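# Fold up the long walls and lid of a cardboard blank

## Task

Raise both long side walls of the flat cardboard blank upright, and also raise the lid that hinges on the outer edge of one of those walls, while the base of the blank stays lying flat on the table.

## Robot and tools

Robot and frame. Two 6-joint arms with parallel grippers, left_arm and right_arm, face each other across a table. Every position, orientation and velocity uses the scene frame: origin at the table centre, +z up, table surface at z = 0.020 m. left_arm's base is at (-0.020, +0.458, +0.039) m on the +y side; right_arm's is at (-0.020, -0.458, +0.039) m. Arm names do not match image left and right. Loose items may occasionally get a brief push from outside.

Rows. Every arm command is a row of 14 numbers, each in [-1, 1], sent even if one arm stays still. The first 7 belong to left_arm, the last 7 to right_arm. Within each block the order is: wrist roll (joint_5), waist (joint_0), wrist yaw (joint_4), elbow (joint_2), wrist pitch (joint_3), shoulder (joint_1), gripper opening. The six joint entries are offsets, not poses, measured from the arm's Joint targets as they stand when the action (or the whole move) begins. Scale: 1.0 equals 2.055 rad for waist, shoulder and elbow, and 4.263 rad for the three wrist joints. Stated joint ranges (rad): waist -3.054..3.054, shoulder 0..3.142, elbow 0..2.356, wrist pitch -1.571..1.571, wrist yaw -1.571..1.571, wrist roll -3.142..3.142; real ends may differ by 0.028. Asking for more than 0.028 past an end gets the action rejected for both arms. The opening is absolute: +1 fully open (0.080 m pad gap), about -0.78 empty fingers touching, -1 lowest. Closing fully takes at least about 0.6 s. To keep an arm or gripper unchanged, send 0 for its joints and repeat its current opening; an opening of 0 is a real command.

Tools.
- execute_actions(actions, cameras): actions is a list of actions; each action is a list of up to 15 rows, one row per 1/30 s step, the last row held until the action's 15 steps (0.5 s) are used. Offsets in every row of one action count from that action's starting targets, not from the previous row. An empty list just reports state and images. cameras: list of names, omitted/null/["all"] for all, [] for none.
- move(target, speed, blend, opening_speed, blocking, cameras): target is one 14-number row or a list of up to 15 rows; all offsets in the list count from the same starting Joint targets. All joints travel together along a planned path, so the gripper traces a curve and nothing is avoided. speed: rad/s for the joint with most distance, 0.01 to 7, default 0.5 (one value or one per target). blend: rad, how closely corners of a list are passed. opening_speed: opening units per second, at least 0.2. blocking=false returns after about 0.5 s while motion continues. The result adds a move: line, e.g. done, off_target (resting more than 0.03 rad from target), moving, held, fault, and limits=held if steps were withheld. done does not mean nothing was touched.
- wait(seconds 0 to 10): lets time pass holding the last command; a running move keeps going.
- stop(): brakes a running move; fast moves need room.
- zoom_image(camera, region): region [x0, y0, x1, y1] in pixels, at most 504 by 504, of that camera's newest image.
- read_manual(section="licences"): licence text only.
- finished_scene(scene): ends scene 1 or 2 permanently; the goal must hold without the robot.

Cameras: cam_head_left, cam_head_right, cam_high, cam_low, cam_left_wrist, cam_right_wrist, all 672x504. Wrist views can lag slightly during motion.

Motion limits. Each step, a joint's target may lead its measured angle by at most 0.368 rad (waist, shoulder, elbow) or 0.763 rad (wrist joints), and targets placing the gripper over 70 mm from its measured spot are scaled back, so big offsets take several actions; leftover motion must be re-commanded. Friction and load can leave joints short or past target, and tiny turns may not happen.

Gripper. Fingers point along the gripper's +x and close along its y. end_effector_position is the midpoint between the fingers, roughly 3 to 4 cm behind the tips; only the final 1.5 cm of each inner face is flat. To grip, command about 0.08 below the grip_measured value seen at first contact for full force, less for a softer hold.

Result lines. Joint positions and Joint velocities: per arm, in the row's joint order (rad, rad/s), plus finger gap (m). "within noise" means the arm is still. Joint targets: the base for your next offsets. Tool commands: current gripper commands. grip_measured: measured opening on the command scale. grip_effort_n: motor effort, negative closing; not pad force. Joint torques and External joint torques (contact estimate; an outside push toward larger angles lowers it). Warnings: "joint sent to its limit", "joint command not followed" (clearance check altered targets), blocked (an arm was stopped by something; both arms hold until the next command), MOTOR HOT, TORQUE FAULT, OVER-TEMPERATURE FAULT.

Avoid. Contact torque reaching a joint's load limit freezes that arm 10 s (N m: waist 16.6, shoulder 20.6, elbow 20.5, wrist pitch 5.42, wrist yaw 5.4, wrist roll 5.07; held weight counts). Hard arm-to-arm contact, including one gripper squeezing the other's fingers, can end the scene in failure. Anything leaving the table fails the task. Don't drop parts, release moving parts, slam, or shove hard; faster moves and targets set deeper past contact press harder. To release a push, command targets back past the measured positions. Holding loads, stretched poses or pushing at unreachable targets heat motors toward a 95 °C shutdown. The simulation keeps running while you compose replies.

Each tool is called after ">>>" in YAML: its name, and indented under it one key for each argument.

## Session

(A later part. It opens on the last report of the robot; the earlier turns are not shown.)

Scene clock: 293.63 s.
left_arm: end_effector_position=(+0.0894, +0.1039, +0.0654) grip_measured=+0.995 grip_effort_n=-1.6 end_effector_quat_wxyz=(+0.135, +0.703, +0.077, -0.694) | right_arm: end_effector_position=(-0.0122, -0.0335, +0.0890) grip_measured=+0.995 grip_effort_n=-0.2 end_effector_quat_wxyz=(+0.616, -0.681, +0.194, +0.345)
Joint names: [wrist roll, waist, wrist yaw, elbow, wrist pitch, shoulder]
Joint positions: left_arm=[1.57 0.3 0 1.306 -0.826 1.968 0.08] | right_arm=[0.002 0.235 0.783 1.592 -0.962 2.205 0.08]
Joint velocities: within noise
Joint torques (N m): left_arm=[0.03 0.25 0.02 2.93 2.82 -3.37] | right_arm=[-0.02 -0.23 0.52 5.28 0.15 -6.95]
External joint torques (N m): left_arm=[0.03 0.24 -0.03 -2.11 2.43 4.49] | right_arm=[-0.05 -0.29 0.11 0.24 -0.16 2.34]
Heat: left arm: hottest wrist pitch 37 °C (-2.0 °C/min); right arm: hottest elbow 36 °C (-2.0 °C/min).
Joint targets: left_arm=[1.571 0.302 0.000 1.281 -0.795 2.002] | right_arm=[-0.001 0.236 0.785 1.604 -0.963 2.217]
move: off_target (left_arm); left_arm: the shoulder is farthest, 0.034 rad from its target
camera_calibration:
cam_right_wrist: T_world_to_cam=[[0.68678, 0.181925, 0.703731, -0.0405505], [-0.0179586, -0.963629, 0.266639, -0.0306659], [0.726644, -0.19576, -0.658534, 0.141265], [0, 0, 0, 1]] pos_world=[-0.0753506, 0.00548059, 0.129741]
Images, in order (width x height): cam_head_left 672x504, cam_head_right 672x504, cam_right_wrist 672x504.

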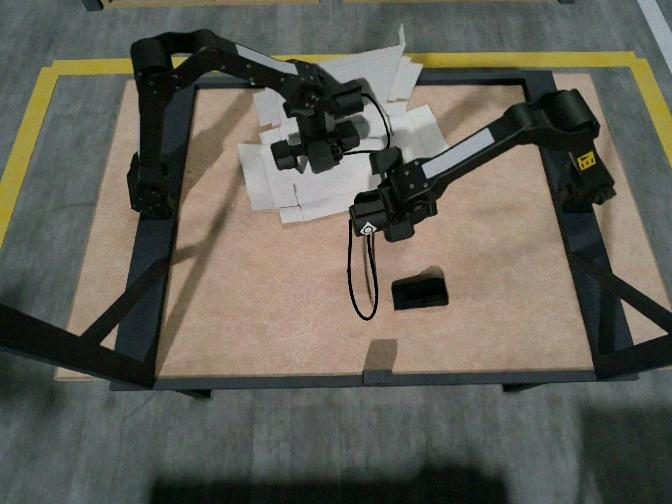

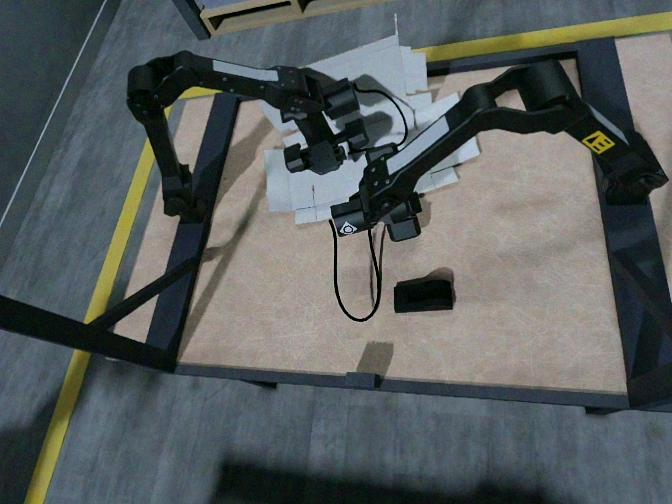

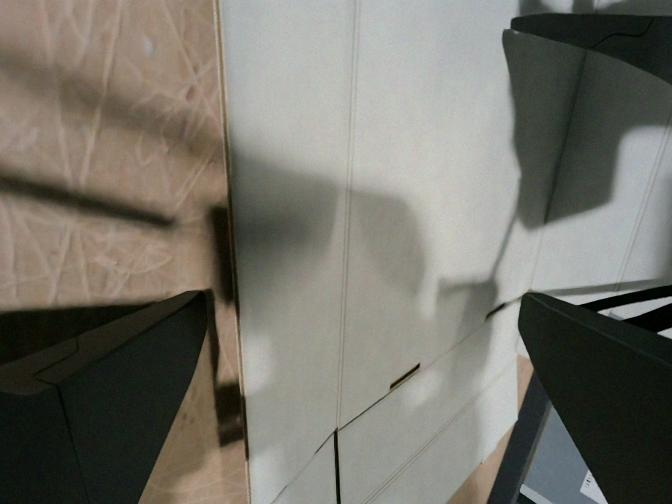

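>>> move:
  target:
    - [0,0,0,0,0,0,1,0,-0.0574,0,0.0457,-0.0094,0.0258,1]
  speed: 0.15
  cameras: ["cam_head_left","cam_head_right","cam_right_wrist"]

Scene clock: 298.80 s.
left_arm: end_effector_position=(+0.0934, +0.1012, +0.0659) grip_measured=+0.995 grip_effort_n=-1.6 end_effector_quat_wxyz=(+0.143, +0.705, +0.073, -0.691) | right_arm: end_effector_position=(+0.0303, -0.0247, +0.0883) grip_measured=+0.995 grip_effort_n=-0.2 end_effector_quat_wxyz=(+0.628, -0.673, +0.233, +0.313)
Joint names: [wrist roll, waist, wrist yaw, elbow, wrist pitch, shoulder]
Joint positions: left_arm=[1.57 0.306 -0.006 1.306 -0.809 1.967 0.08] | right_arm=[-0.001 0.128 0.775 1.68 -1.008 2.257 0.08]
Joint velocities: within noise
Joint torques (N m): left_arm=[0.01 -0.37 0.17 2.68 1.68 -3.46] | right_arm=[0.07 -1 0.81 5.9 0.55 -7.16]
External joint torques (N m): left_arm=[0.02 -0.38 0.12 -2.49 1.24 4.49] | right_arm=[0.03 -0.92 0.39 0.76 0.23 2.5]
Heat: left arm: hottest wrist pitch 38 °C (-1.0 °C/min); right arm: hottest elbow 37 °C (-1.0 °C/min).
Joint targets: left_arm=[1.571 0.302 -0.001 1.281 -0.795 2.002] | right_arm=[-0.001 0.118 0.785 1.698 -1.003 2.270]
move: off_target (left_arm); left_arm: the shoulder is farthest, 0.035 rad from its target
camera_calibration:
cam_right_wrist: T_world_to_cam=[[0.706151, 0.118654, 0.698049, -0.072531], [-0.116499, -0.952954, 0.279834, -0.0191285], [0.698411, -0.278927, -0.659106, 0.110553], [0, 0, 0, 1]] pos_world=[-0.0282219, 0.0212137, 0.128849]
Images, in order (width x height): cam_head_left 672x504, cam_head_right 672x504, cam_right_wrist 672x504.

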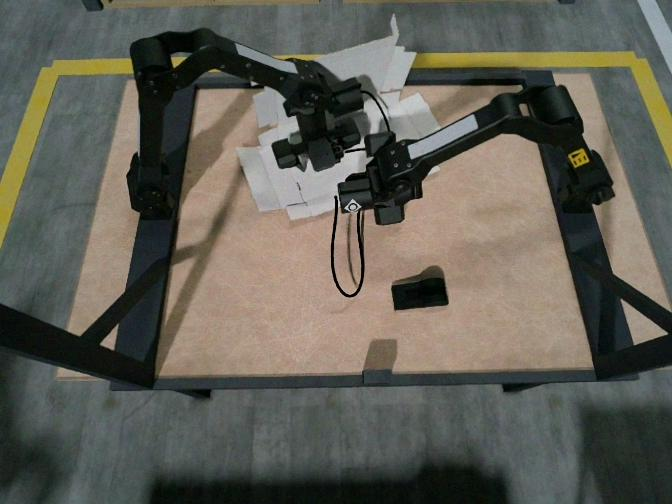

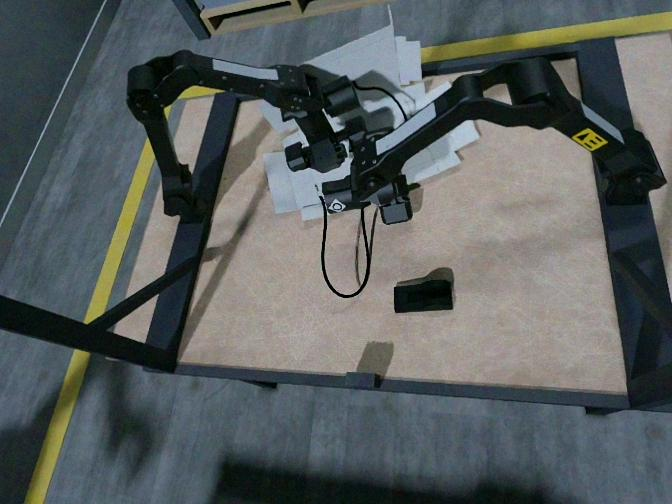

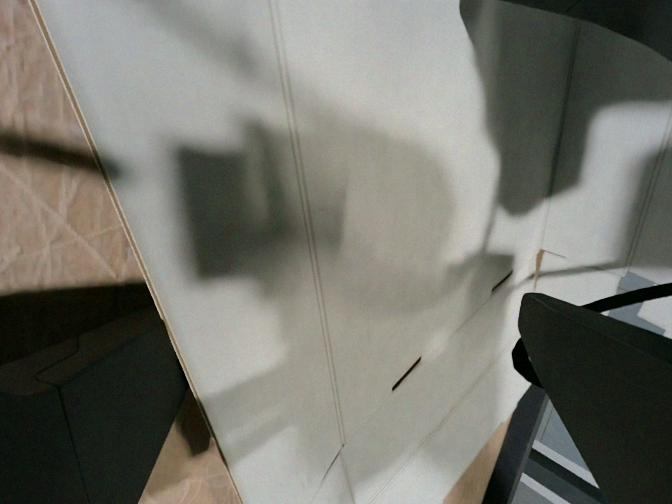

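>>> move:
  target:
    - [0,0,0,0,0,0,1,0,-0.0045,0,0.016,-0.025,-0.038,1]
  speed: 0.15
  cameras: ["cam_head_left","cam_head_right","cam_right_wrist","cam_left_wrist"]

Scene clock: 309.70 s.
left_arm: end_effector_position=(+0.0938, +0.0999, +0.0671) grip_measured=+0.995 grip_effort_n=-1.6 end_effector_quat_wxyz=(+0.145, +0.706, +0.070, -0.690) | right_arm: end_effector_position=(+0.0368, -0.0333, +0.1072) grip_measured=+0.995 grip_effort_n=-0.2 end_effector_quat_wxyz=(+0.618, -0.684, +0.243, +0.304)
Joint names: [wrist roll, waist, wrist yaw, elbow, wrist pitch, shoulder]
Joint positions: left_arm=[1.57 0.306 -0.006 1.306 -0.804 1.964 0.08] | right_arm=[-0.001 0.115 0.772 1.711 -1.106 2.229 0.08]
Joint velocities: within noise
Joint torques (N m): left_arm=[0.01 -0.28 0.19 2.83 1.37 -3.14] | right_arm=[0.06 -0.55 0.93 6.08 -0.06 -12.16]
External joint torques (N m): left_arm=[0.02 -0.32 0.15 -2.37 0.91 4.84] | right_arm=[0.03 -0.63 0.52 0.93 -0.31 -2.59]
Heat: left arm: hottest wrist pitch 39 °C (+1.0 °C/min); right arm: hottest elbow 38 °C (+0.0 °C/min).
Joint targets: left_arm=[1.571 0.302 -0.001 1.281 -0.795 2.002] | right_arm=[0.000 0.109 0.785 1.730 -1.110 2.192]
move: off_target (left_arm, right_arm); left_arm: the shoulder is farthest, 0.038 rad from its target; right_arm: the shoulder is farthest, 0.037 rad from its target
camera_calibration:
cam_left_wrist: T_world_to_cam=[[-0.287748, 0.952204, -0.102513, -0.0538544], [0.877868, 0.305031, 0.369193, -0.114298], [0.382817, 0.0162412, -0.923682, 0.101297], [0, 0, 0, 1]] pos_world=[0.0460642, 0.0844997, 0.130243]
cam_right_wrist: T_world_to_cam=[[0.706842, 0.135236, 0.694324, -0.0883419], [-0.130057, -0.939976, 0.315485, -0.034749], [0.695312, -0.3133, -0.646826, 0.113681], [0, 0, 0, 1]] pos_world=[-0.0211193, 0.0149001, 0.145832]
Images, in order (width x height): cam_head_left 672x504, cam_head_right 672x504, cam_left_wrist 672x504, cam_right_wrist 672x504.

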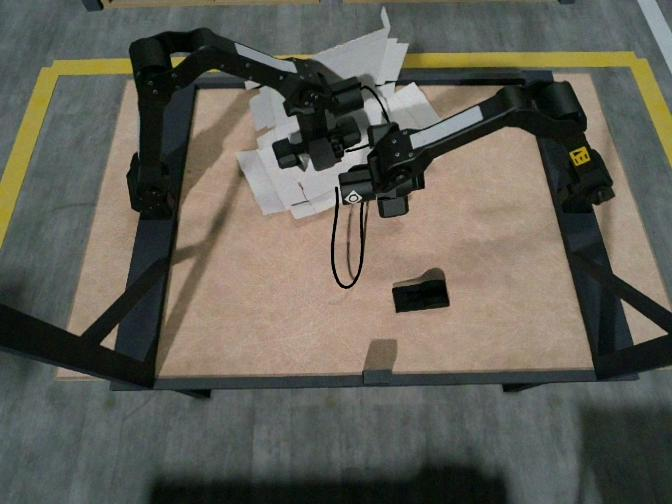

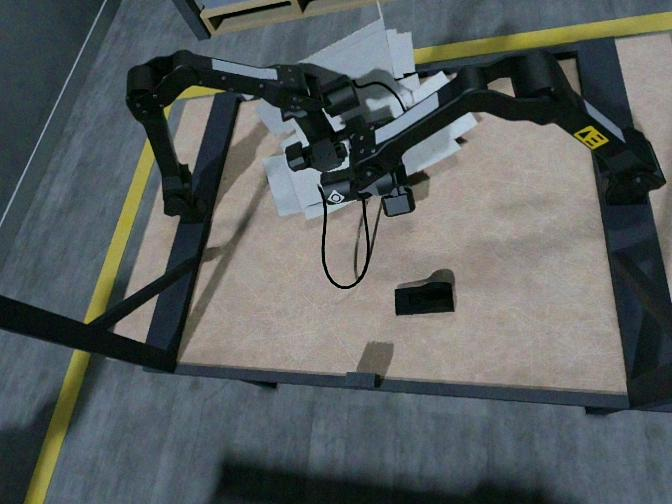

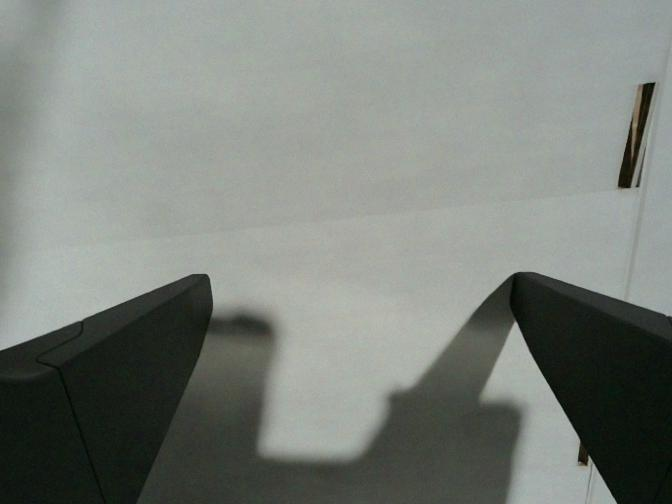

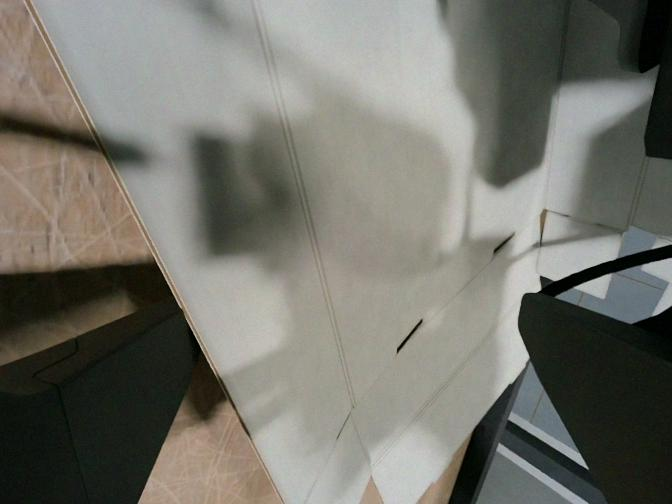

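>>> move:
  target:
    - [0,0,0,0,0,0.012,1,0,-0.0285,0,0.0156,-0.0118,-0.0085,1]
  speed: 0.15
  cameras: ["cam_head_left","cam_head_right","cam_right_wrist","cam_left_wrist"]

>>> zoom_image:
  camera: "cam_head_left"
  region: [230, 50, 520, 330]

Scene clock: 313.30 s.
left_arm: end_effector_position=(+0.0961, +0.0980, +0.0676) grip_measured=+0.995 grip_effort_n=-1.6 end_effector_quat_wxyz=(+0.147, +0.707, +0.070, -0.688) | right_arm: end_effector_position=(+0.0619, -0.0400, +0.1190) grip_measured=+0.995 grip_effort_n=0.2 end_effector_quat_wxyz=(+0.622, -0.680, +0.266, +0.284)
Joint names: [wrist roll, waist, wrist yaw, elbow, wrist pitch, shoulder]
Joint positions: left_arm=[1.57 0.308 -0.009 1.315 -0.805 1.969 0.08] | right_arm=[-0.001 0.055 0.769 1.739 -1.159 2.215 0.08]
Joint velocities: within noise
Joint torques (N m): left_arm=[0 -0.65 0.33 1.87 1.42 -1.14] | right_arm=[0.07 -0.43 1.04 6.68 0.08 -12.52]
External joint torques (N m): left_arm=[0 -0.64 0.28 -3.21 0.98 6.74] | right_arm=[0.03 -0.36 0.62 1.56 -0.14 -3.1]
Heat: left arm: hottest wrist pitch 39 °C (+1.0 °C/min); right arm: hottest elbow 38 °C (+0.0 °C/min).
Joint targets: left_arm=[1.571 0.303 0.000 1.281 -0.795 2.027] | right_arm=[0.000 0.050 0.784 1.763 -1.160 2.175]
move: off_target (left_arm, right_arm); left_arm: the shoulder is farthest, 0.057 rad from its target; right_arm: the shoulder is farthest, 0.041 rad from its target
camera_calibration:
cam_left_wrist: T_world_to_cam=[[-0.289819, 0.951166, -0.10625, -0.0506838], [0.87528, 0.308317, 0.372593, -0.116129], [0.387156, 0.0149862, -0.921892, 0.100505], [0, 0, 0, 1]] pos_world=[0.0480449, 0.082507, 0.130538]
cam_right_wrist: T_world_to_cam=[[0.715301, 0.101597, 0.691392, -0.114888], [-0.185544, -0.926253, 0.328069, -0.0390032], [0.673734, -0.362952, -0.643698, 0.100827], [0, 0, 0, 1]] pos_world=[0.00701192, 0.0121407, 0.15713]
Images, in order (width x height): cam_head_left 672x504, cam_head_right 672x504, cam_left_wrist 672x504, cam_right_wrist 672x504.

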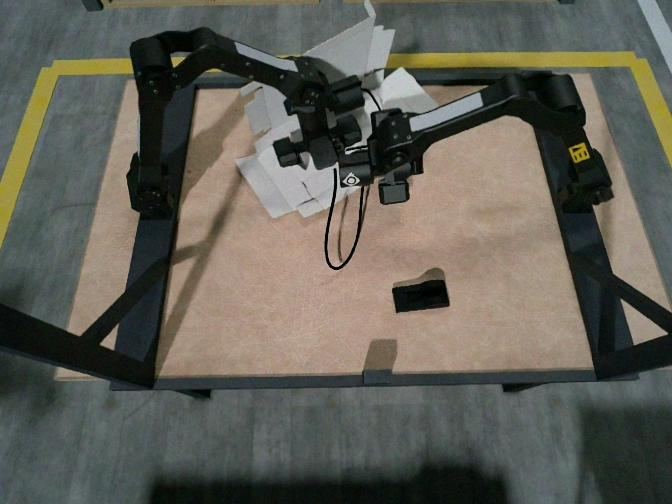

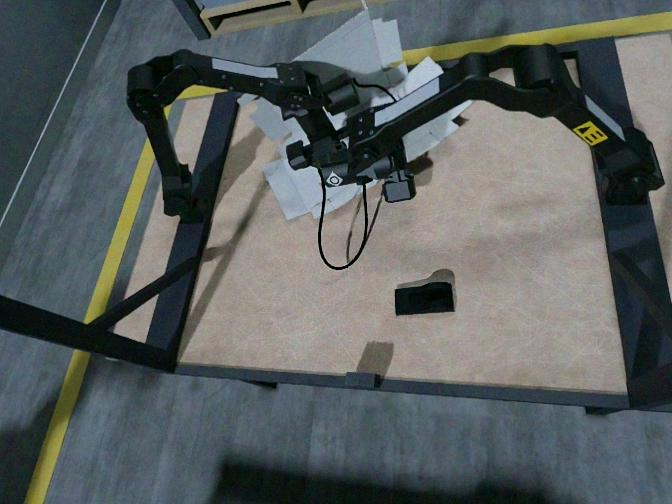

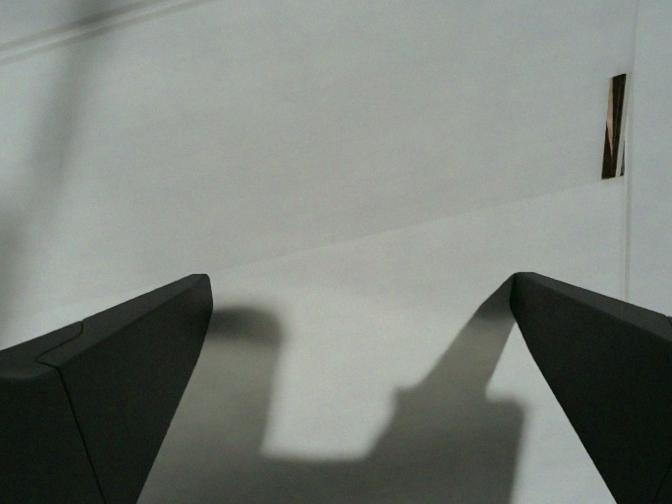

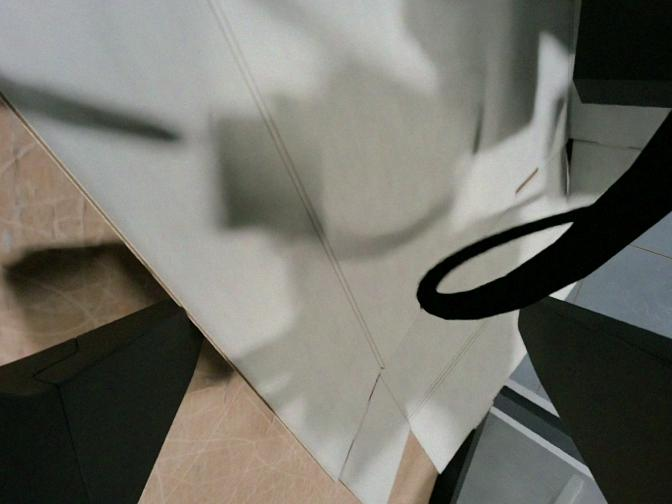

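Scaled by 1.738 from the camera's 672x504 image, which has a finer 960x720 frame.

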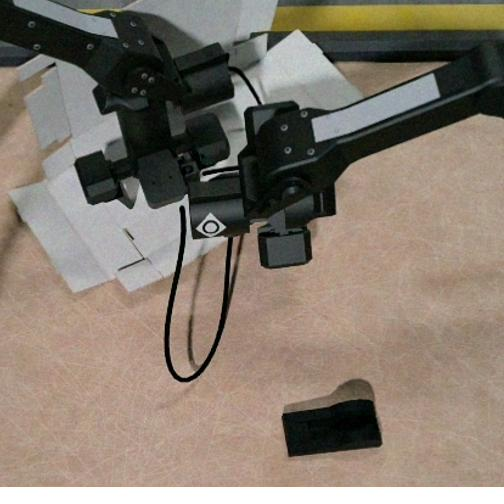

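>>> move:
  target:
    - [0,0,0,0,0,0,1,0,0.0287,0,-0.016,0.0117,0.008,1]
    - [0,0,0,0,0,0,1,0,0.033,0,-0.0316,0.0368,0.046,1]
    - [0,0,0,0,0,0,1,0,0.181,0,-0.1265,0.055,-0.012,1]
    - [0,0,0,0,0,0,1,0,0.181,0,-0.0696,0.014,-0.061,1]
  speed: [0.15,0.2,0.3,0.3]

>>> zoom_image:
  camera: "cam_head_left"
  region: [230, 0, 520, 280]

>>> zoom_image:
  camera: "cam_low"
  region: [270, 205, 430, 285]

Scene clock: 329.30 s.
left_arm: end_effector_position=(+0.0941, +0.1001, +0.0653) grip_measured=+0.995 grip_effort_n=-1.6 end_effector_quat_wxyz=(+0.140, +0.706, +0.074, -0.690) | right_arm: end_effector_position=(-0.0846, -0.0545, +0.1457) grip_measured=+0.995 grip_effort_n=0.2 end_effector_quat_wxyz=(+0.584, -0.692, +0.127, +0.405)
Joint names: [wrist roll, waist, wrist yaw, elbow, wrist pitch, shoulder]
Joint positions: left_arm=[1.574 0.306 -0.008 1.315 -0.815 1.975 0.08] | right_arm=[-0.003 0.422 0.783 1.608 -1.099 2.067 0.08]
Joint velocities: within noise
Joint torques (N m): left_arm=[-0.1 -0.27 0.3 1.93 2.05 -1.76] | right_arm=[0.14 -0.08 0.53 5.51 0.19 -9.46]
External joint torques (N m): left_arm=[-0.09 -0.3 0.26 -3.23 1.61 6.27] | right_arm=[0.1 -0.07 0.1 0.19 -0.15 -0.72]
Heat: left arm: hottest wrist pitch 39 °C (+2.0 °C/min); right arm: hottest shoulder 47 °C (+19.2 °C/min). Heating fast: the right arm's shoulder motor: a push or a pull is the cause, and it goes on while you think. Ease it with your next call, before anything else.
Joint targets: left_arm=[1.571 0.302 0.000 1.281 -0.795 2.027] | right_arm=[0.000 0.422 0.784 1.620 -1.101 2.049]
move: off_target (left_arm); left_arm: the shoulder is farthest, 0.052 rad from its target
camera_calibration:
cam_left_wrist: T_world_to_cam=[[-0.284445, 0.954427, -0.0903303, -0.0554407], [0.879359, 0.297277, 0.371961, -0.113504], [0.381863, 0.0263698, -0.923843, 0.0986505], [0, 0, 0, 1]] pos_world=[0.0463699, 0.0840548, 0.128349]
cam_right_wrist: T_world_to_cam=[[0.644004, 0.300129, 0.703691, -0.0241067], [0.166389, -0.952762, 0.254083, -0.0492498], [0.746708, -0.0465439, -0.663521, 0.237629], [0, 0, 0, 1]] pos_world=[-0.15372, -0.0286281, 0.187149]

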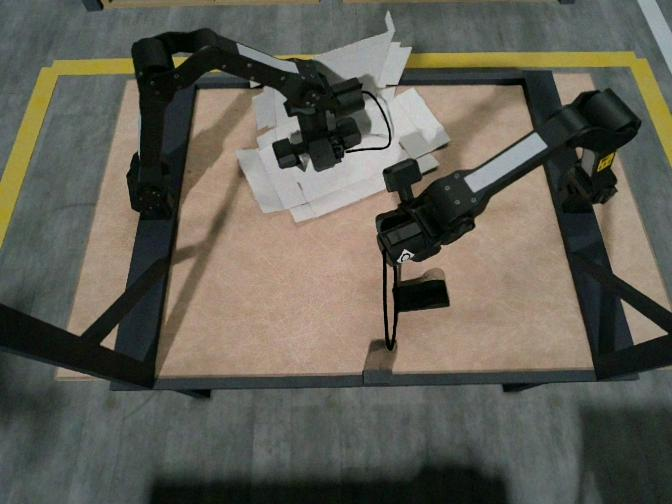

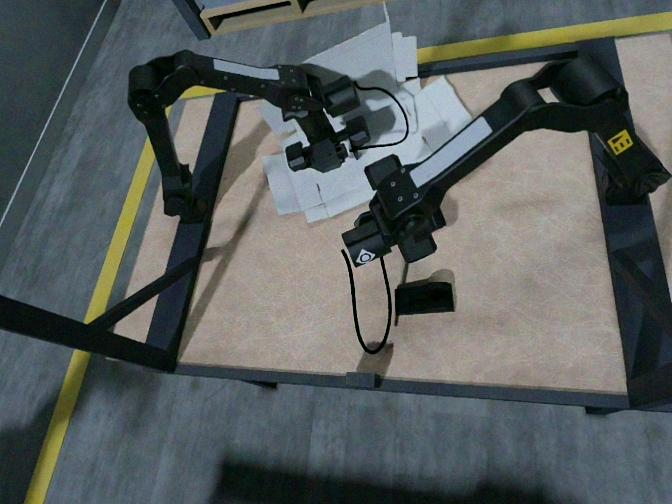

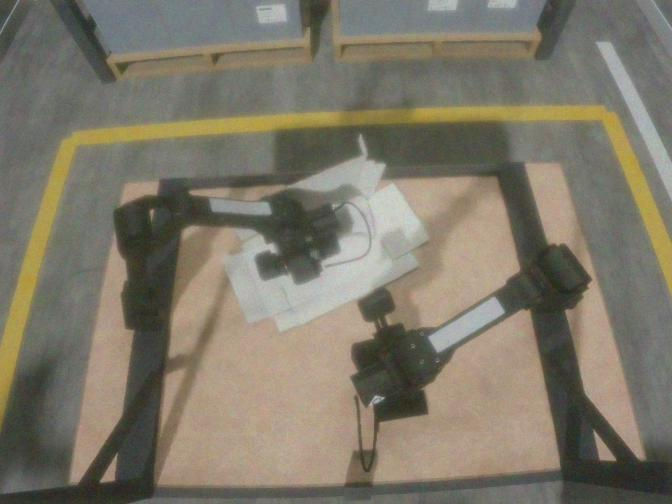

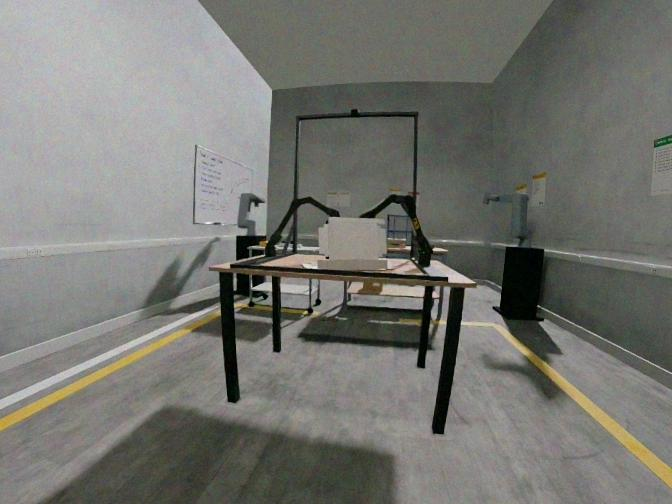

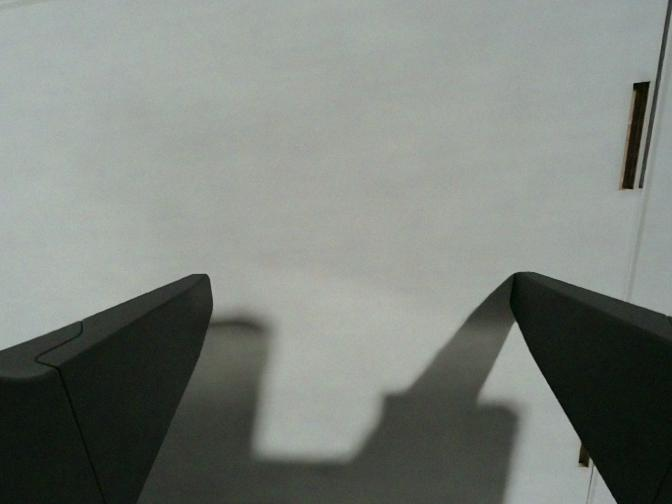

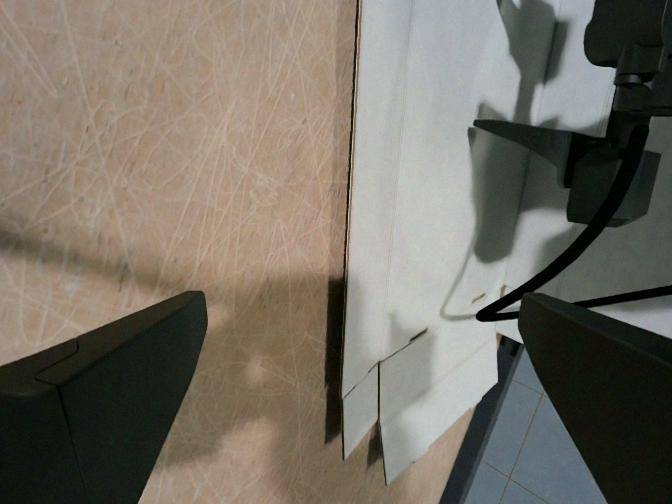

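Scaled by 1.738 from the camera's 672x504 image, which has a finer 960x720 frame.

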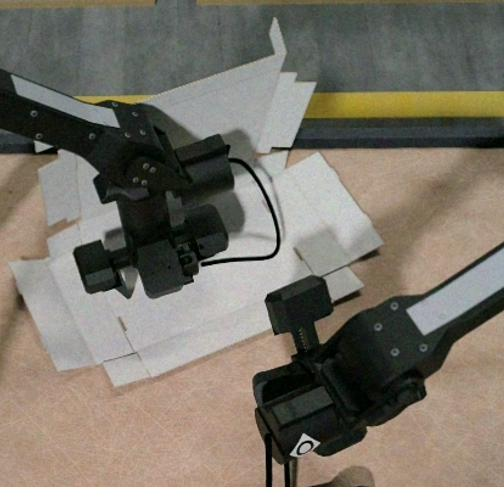

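Scaled by 3.150 from the camera's 672x504 image, which has a finer 960x720 frame.

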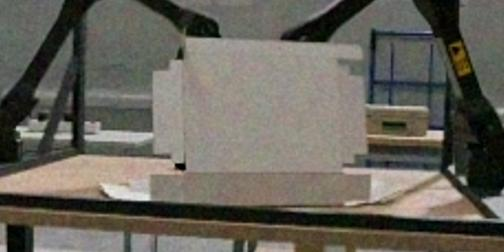

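>>> move:
  target:
    - [0,0,0,0.045,-0.0354,-0.0484,1,0.732,-0.092,0,-0.057,0.0094,-0.0178,1]
    - [0.347,0.0122,0,0.2353,-0.0533,0.0805,1,0.732,-0.092,0,-0.057,0.0094,-0.0178,1]
    - [0.347,0.0122,0,0.1888,-0.0211,0.1105,1,0.732,-0.092,0,-0.057,0.0094,-0.0178,1]
  speed: [0.8,0.6,0.2]

>>> zoom_image:
  camera: "cam_head_left"
  region: [230, 0, 520, 280]

Scene clock: 356.00 s.
left_arm: end_effector_position=(+0.1267, +0.0267, +0.0661) grip_measured=+0.995 grip_effort_n=-1.6 end_effector_quat_wxyz=(-0.353, +0.636, -0.414, -0.547) | right_arm: end_effector_position=(-0.0048, -0.0660, +0.1334) grip_measured=+0.995 grip_effort_n=-0.7 end_effector_quat_wxyz=(+0.693, +0.603, +0.346, -0.190)
Joint names: [wrist roll, waist, wrist yaw, elbow, wrist pitch, shoulder]
Joint positions: left_arm=[3.047 0.325 -0.01 1.698 -0.895 2.222 0.08] | right_arm=[3.116 0.235 0.782 1.508 -1.062 2.034 0.08]
Joint velocities: within noise
Joint torques (N m): left_arm=[0.06 0.23 0.34 2.74 1.45 -5.45] | right_arm=[0.1 -0.27 0.56 3.5 0.22 -9.49]
External joint torques (N m): left_arm=[0.06 0.16 0.35 -2.64 0.99 4.35] | right_arm=[0.14 -0.21 0.13 -1.53 0.03 -1.24]
Heat: left arm: hottest wrist pitch 41 °C (+3.0 °C/min); right arm: hottest shoulder 44 °C (+13.0 °C/min).
Joint targets: left_arm=[3.050 0.327 -0.001 1.669 -0.885 2.254] | right_arm=[3.120 0.233 0.784 1.502 -1.060 2.013]
move: off_target (left_arm); left_arm: the shoulder is farthest, 0.032 rad from its target
camera_calibration:
cam_left_wrist: T_world_to_cam=[[0.918204, 0.396099, 0.00272562, -0.119559], [0.341523, -0.795139, 0.501114, -0.0318437], [0.200658, -0.459194, -0.865377, 0.120832], [0, 0, 0, 1]] pos_world=[0.096409, 0.0775222, 0.120848]
cam_right_wrist: T_world_to_cam=[[-0.675405, -0.216224, -0.705036, 0.084077], [-0.490027, 0.846043, 0.209964, 0.0511167], [0.551091, 0.487297, -0.677377, 0.205585], [0, 0, 0, 1]] pos_world=[-0.0314615, -0.125248, 0.187803]

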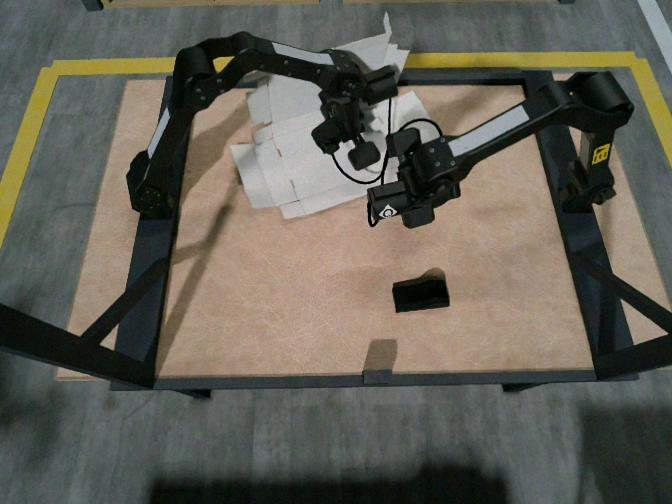

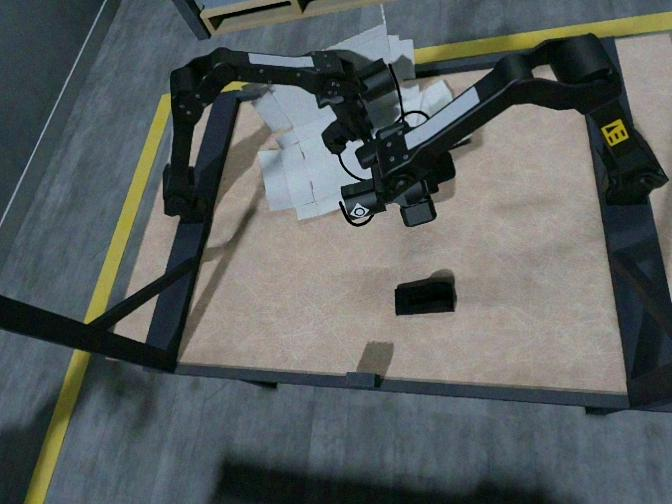

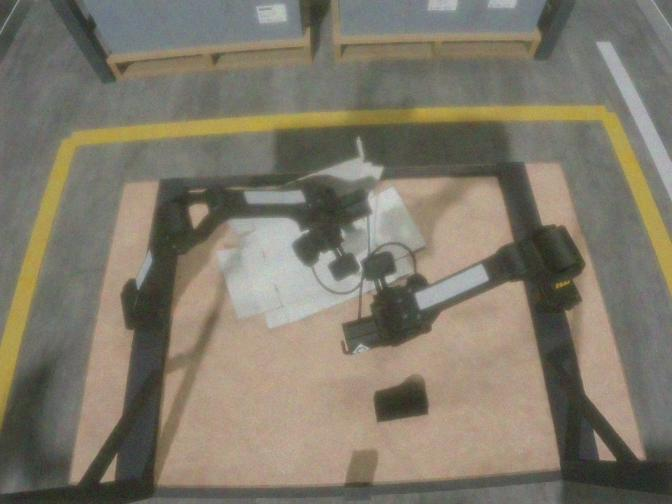

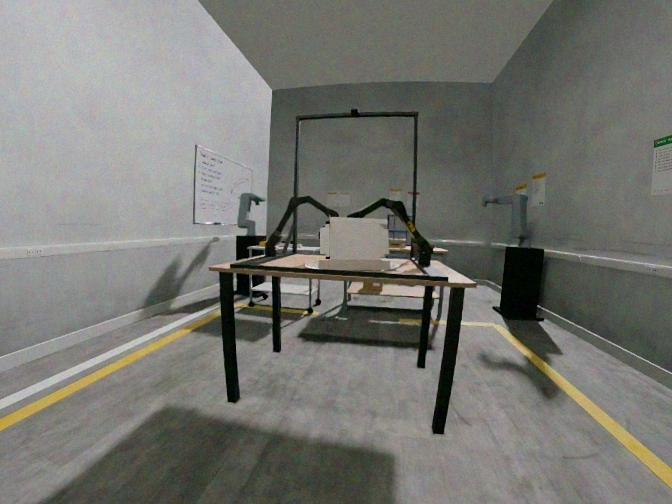

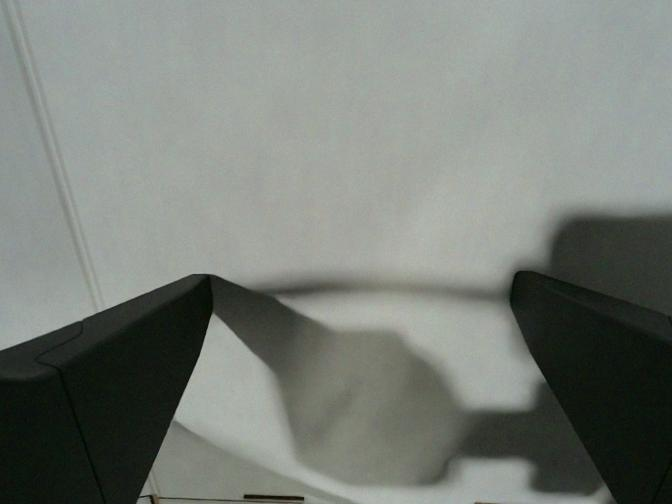

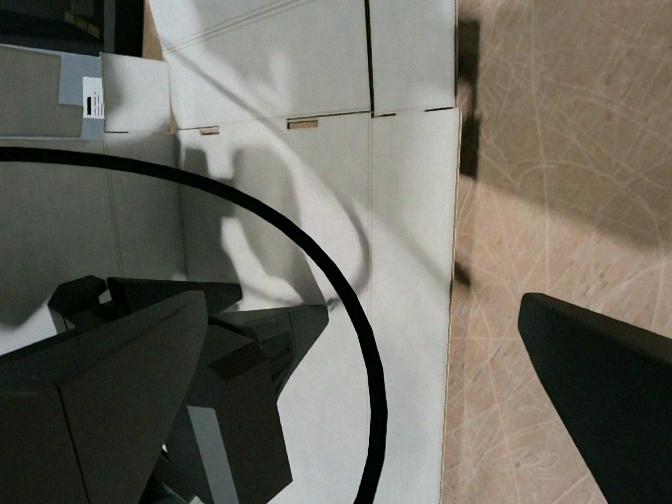

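Scaled by 1.738 from the camera's 672x504 image, which has a finer 960x720 frame.

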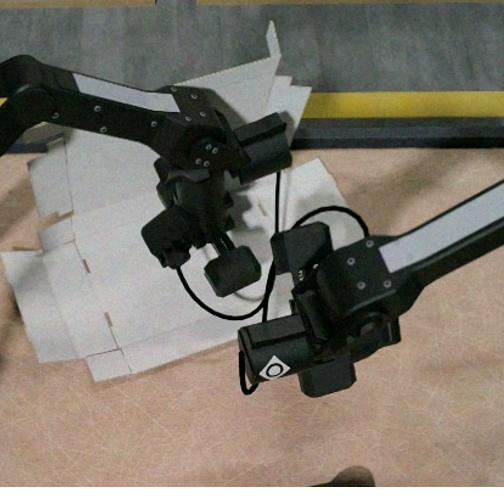

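>>> move:
  target:
    - [0,0,0,0,0,0,1,0,0,0,-0.0535,0.0415,0.036,1]
    - [0,0,0,0,0,0,1,0,-0.112,0,0.003,0.0312,0.071,1]
  speed: [0.3,0.15]
  cameras: ["cam_head_left","cam_right_wrist","cam_left_wrist"]

Scene clock: 365.83 s.
left_arm: end_effector_position=(+0.1373, +0.0286, +0.0663) grip_measured=+0.995 grip_effort_n=-1.6 end_effector_quat_wxyz=(-0.348, +0.644, -0.406, -0.547) | right_arm: end_effector_position=(+0.0731, -0.0639, +0.0863) grip_measured=+0.995 grip_effort_n=-0.7 end_effector_quat_wxyz=(+0.668, +0.632, +0.288, -0.268)
Joint names: [wrist roll, waist, wrist yaw, elbow, wrist pitch, shoulder]
Joint positions: left_arm=[3.047 0.345 -0.019 1.698 -0.887 2.222 0.08] | right_arm=[3.117 0.027 0.761 1.49 -0.935 2.144 0.08]
Joint velocities: within noise
Joint torques (N m): left_arm=[0.15 -1.9 0.6 2.65 0.88 -5.45] | right_arm=[0.1 -2.06 1.35 5.72 0.61 -6.21]
External joint torques (N m): left_arm=[0.15 -1.88 0.6 -2.78 0.4 4.4] | right_arm=[0.13 -1.99 0.93 0.84 0.41 2.6]
Heat: left arm: hottest wrist pitch 40 °C (+1.0 °C/min); right arm: hottest shoulder 43 °C (+11.0 °C/min).
Joint targets: left_arm=[3.050 0.327 -0.001 1.669 -0.885 2.254] | right_arm=[3.120 0.002 0.785 1.509 -0.927 2.159]
move: off_target (left_arm); left_arm: the shoulder is farthest, 0.032 rad from its target
camera_calibration:
cam_left_wrist: T_world_to_cam=[[0.909022, 0.416594, 0.0113309, -0.129954], [0.353449, -0.785073, 0.50866, -0.0364641], [0.2208, -0.458379, -0.860893, 0.116761], [0, 0, 0, 1]] pos_world=[0.105239, 0.0790318, 0.120539]
cam_right_wrist: T_world_to_cam=[[-0.720126, -0.0732417, -0.689966, 0.115023], [-0.299827, 0.929624, 0.214251, 0.0883686], [0.625717, 0.361158, -0.691407, 0.117452], [0, 0, 0, 1]] pos_world=[0.0358346, -0.116144, 0.141635]
Images, in order (width x height): cam_head_left 672x504, cam_left_wrist 672x504, cam_right_wrist 672x504.

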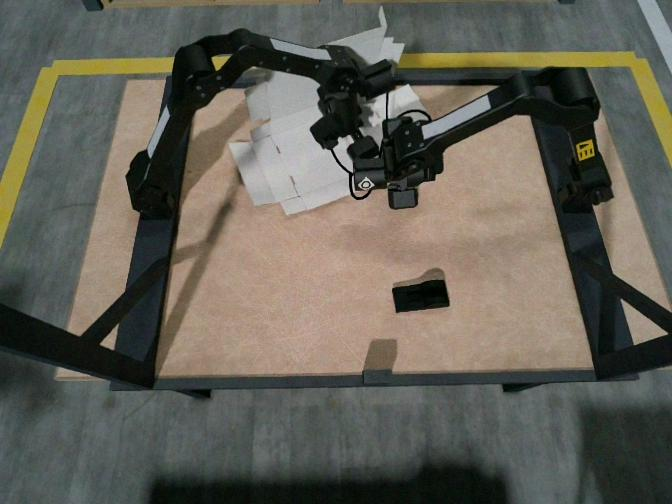

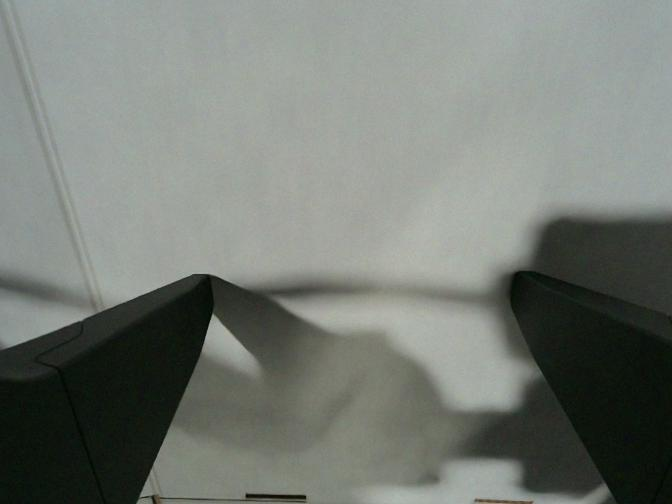

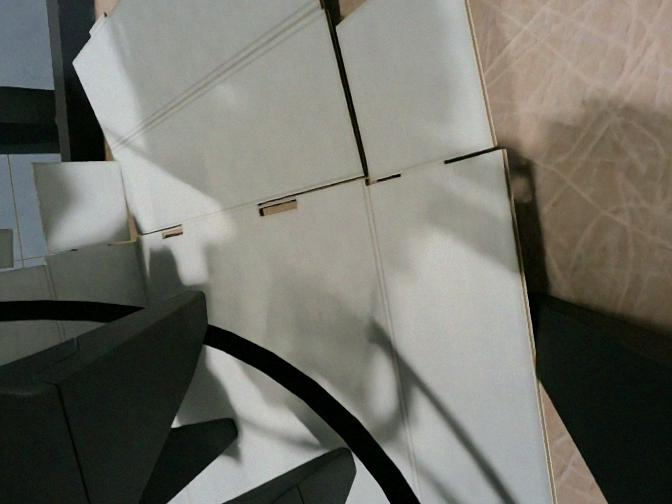

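>>> move:
  target:
    - [0,0,0,0,0,0,1,0,-0.026,0,0.022,-0.004,0.011,1]
  speed: 0.1
  cameras: ["cam_head_left","cam_right_wrist","cam_left_wrist"]

>>> zoom_image:
  camera: "cam_right_wrist"
  region: [340, 140, 672, 504]

Scene clock: 372.13 s.
left_arm: end_effector_position=(+0.1394, +0.0294, +0.0664) grip_measured=+0.995 grip_effort_n=-1.6 end_effector_quat_wxyz=(-0.347, +0.645, -0.404, -0.547) | right_arm: end_effector_position=(+0.0740, -0.0631, +0.0855) grip_measured=+0.995 grip_effort_n=-0.7 end_effector_quat_wxyz=(+0.667, +0.629, +0.289, -0.275)
Joint names: [wrist roll, waist, wrist yaw, elbow, wrist pitch, shoulder]
Joint positions: left_arm=[3.047 0.349 -0.022 1.698 -0.887 2.222 0.08] | right_arm=[3.116 0.021 0.749 1.506 -0.949 2.153 0.08]
Joint velocities: within noise
Joint torques (N m): left_arm=[0.12 -2.34 0.65 2.66 0.88 -5.3] | right_arm=[-0.01 -0.78 0.82 3.95 0.27 -7.77]
External joint torques (N m): left_arm=[0.12 -2.31 0.64 -2.75 0.41 4.56] | right_arm=[0.02 -0.78 0.42 -0.85 0.1 1.01]
Heat: left arm: hottest wrist pitch 39 °C (+0.0 °C/min); right arm: hottest shoulder 42 °C (+8.1 °C/min).
Joint targets: left_arm=[3.050 0.328 -0.001 1.669 -0.885 2.254] | right_arm=[3.117 0.012 0.757 1.505 -0.947 2.152]
move: held (right_arm; a check stopped the path), off_target (left_arm); limits=held; left_arm: the shoulder is farthest, 0.032 rad from its target; right_arm: the waist is farthest, 0.073 rad from its target
joint command not followed: on one or more control steps a check withheld the commanded joint targets of the right arm, and it was not sent them on those steps.
cause: the commanded joint targets, or the way to them, would bring a part of the robot too close to another arm (a part of this arm just beyond the wrist roll and a part of the left arm just beyond the wrist pitch, at the place that arm is still heading or pushing toward).
camera_calibration:
cam_left_wrist: T_world_to_cam=[[0.907086, 0.420724, 0.0136264, -0.132225], [0.355921, -0.783851, 0.50882, -0.0370093], [0.224754, -0.456694, -0.860765, 0.116067], [0, 0, 0, 1]] pos_world=[0.107025, 0.0796273, 0.120539]
cam_right_wrist: T_world_to_cam=[[-0.729106, -0.0736609, -0.680425, 0.115101], [-0.291465, 0.932948, 0.21132, 0.0879521], [0.619235, 0.352395, -0.701688, 0.116755], [0, 0, 0, 1]] pos_world=[0.0372568, -0.11472, 0.141657]
Images, in order (width x height): cam_head_left 672x504, cam_left_wrist 672x504, cam_right_wrist 672x504.

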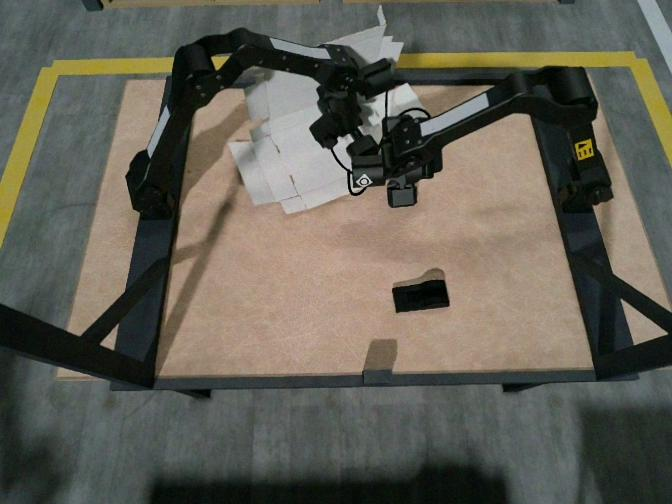

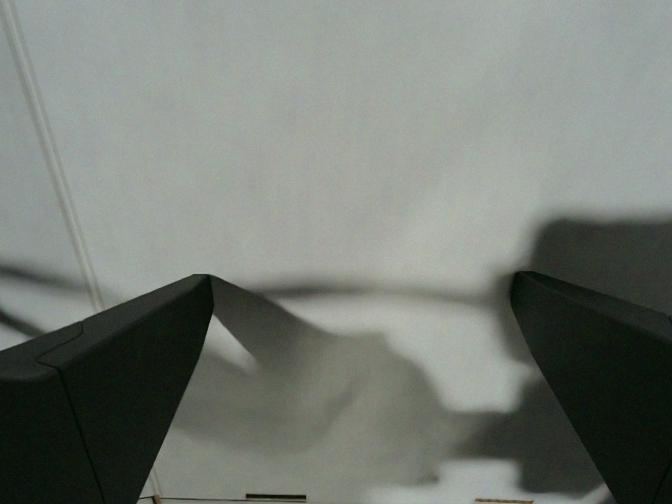

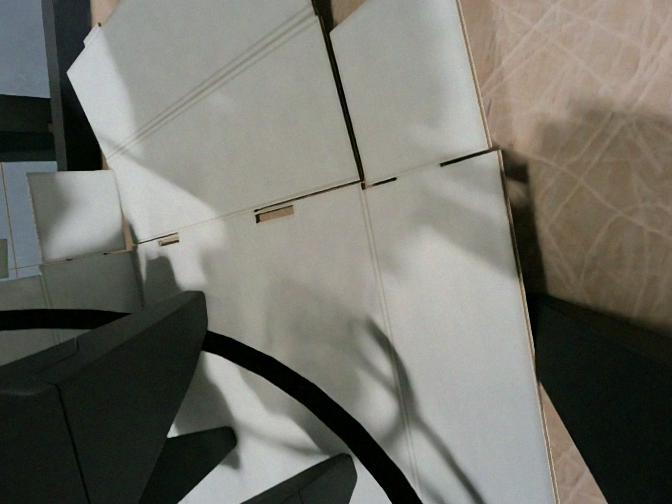

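Scaled by 1.385 from the camera's 672x504 image, which has a finer 960x720 frame.

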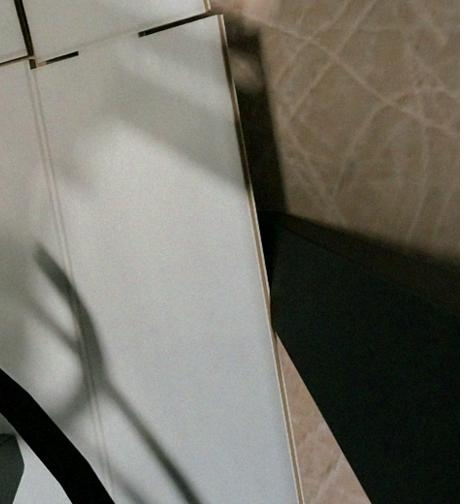

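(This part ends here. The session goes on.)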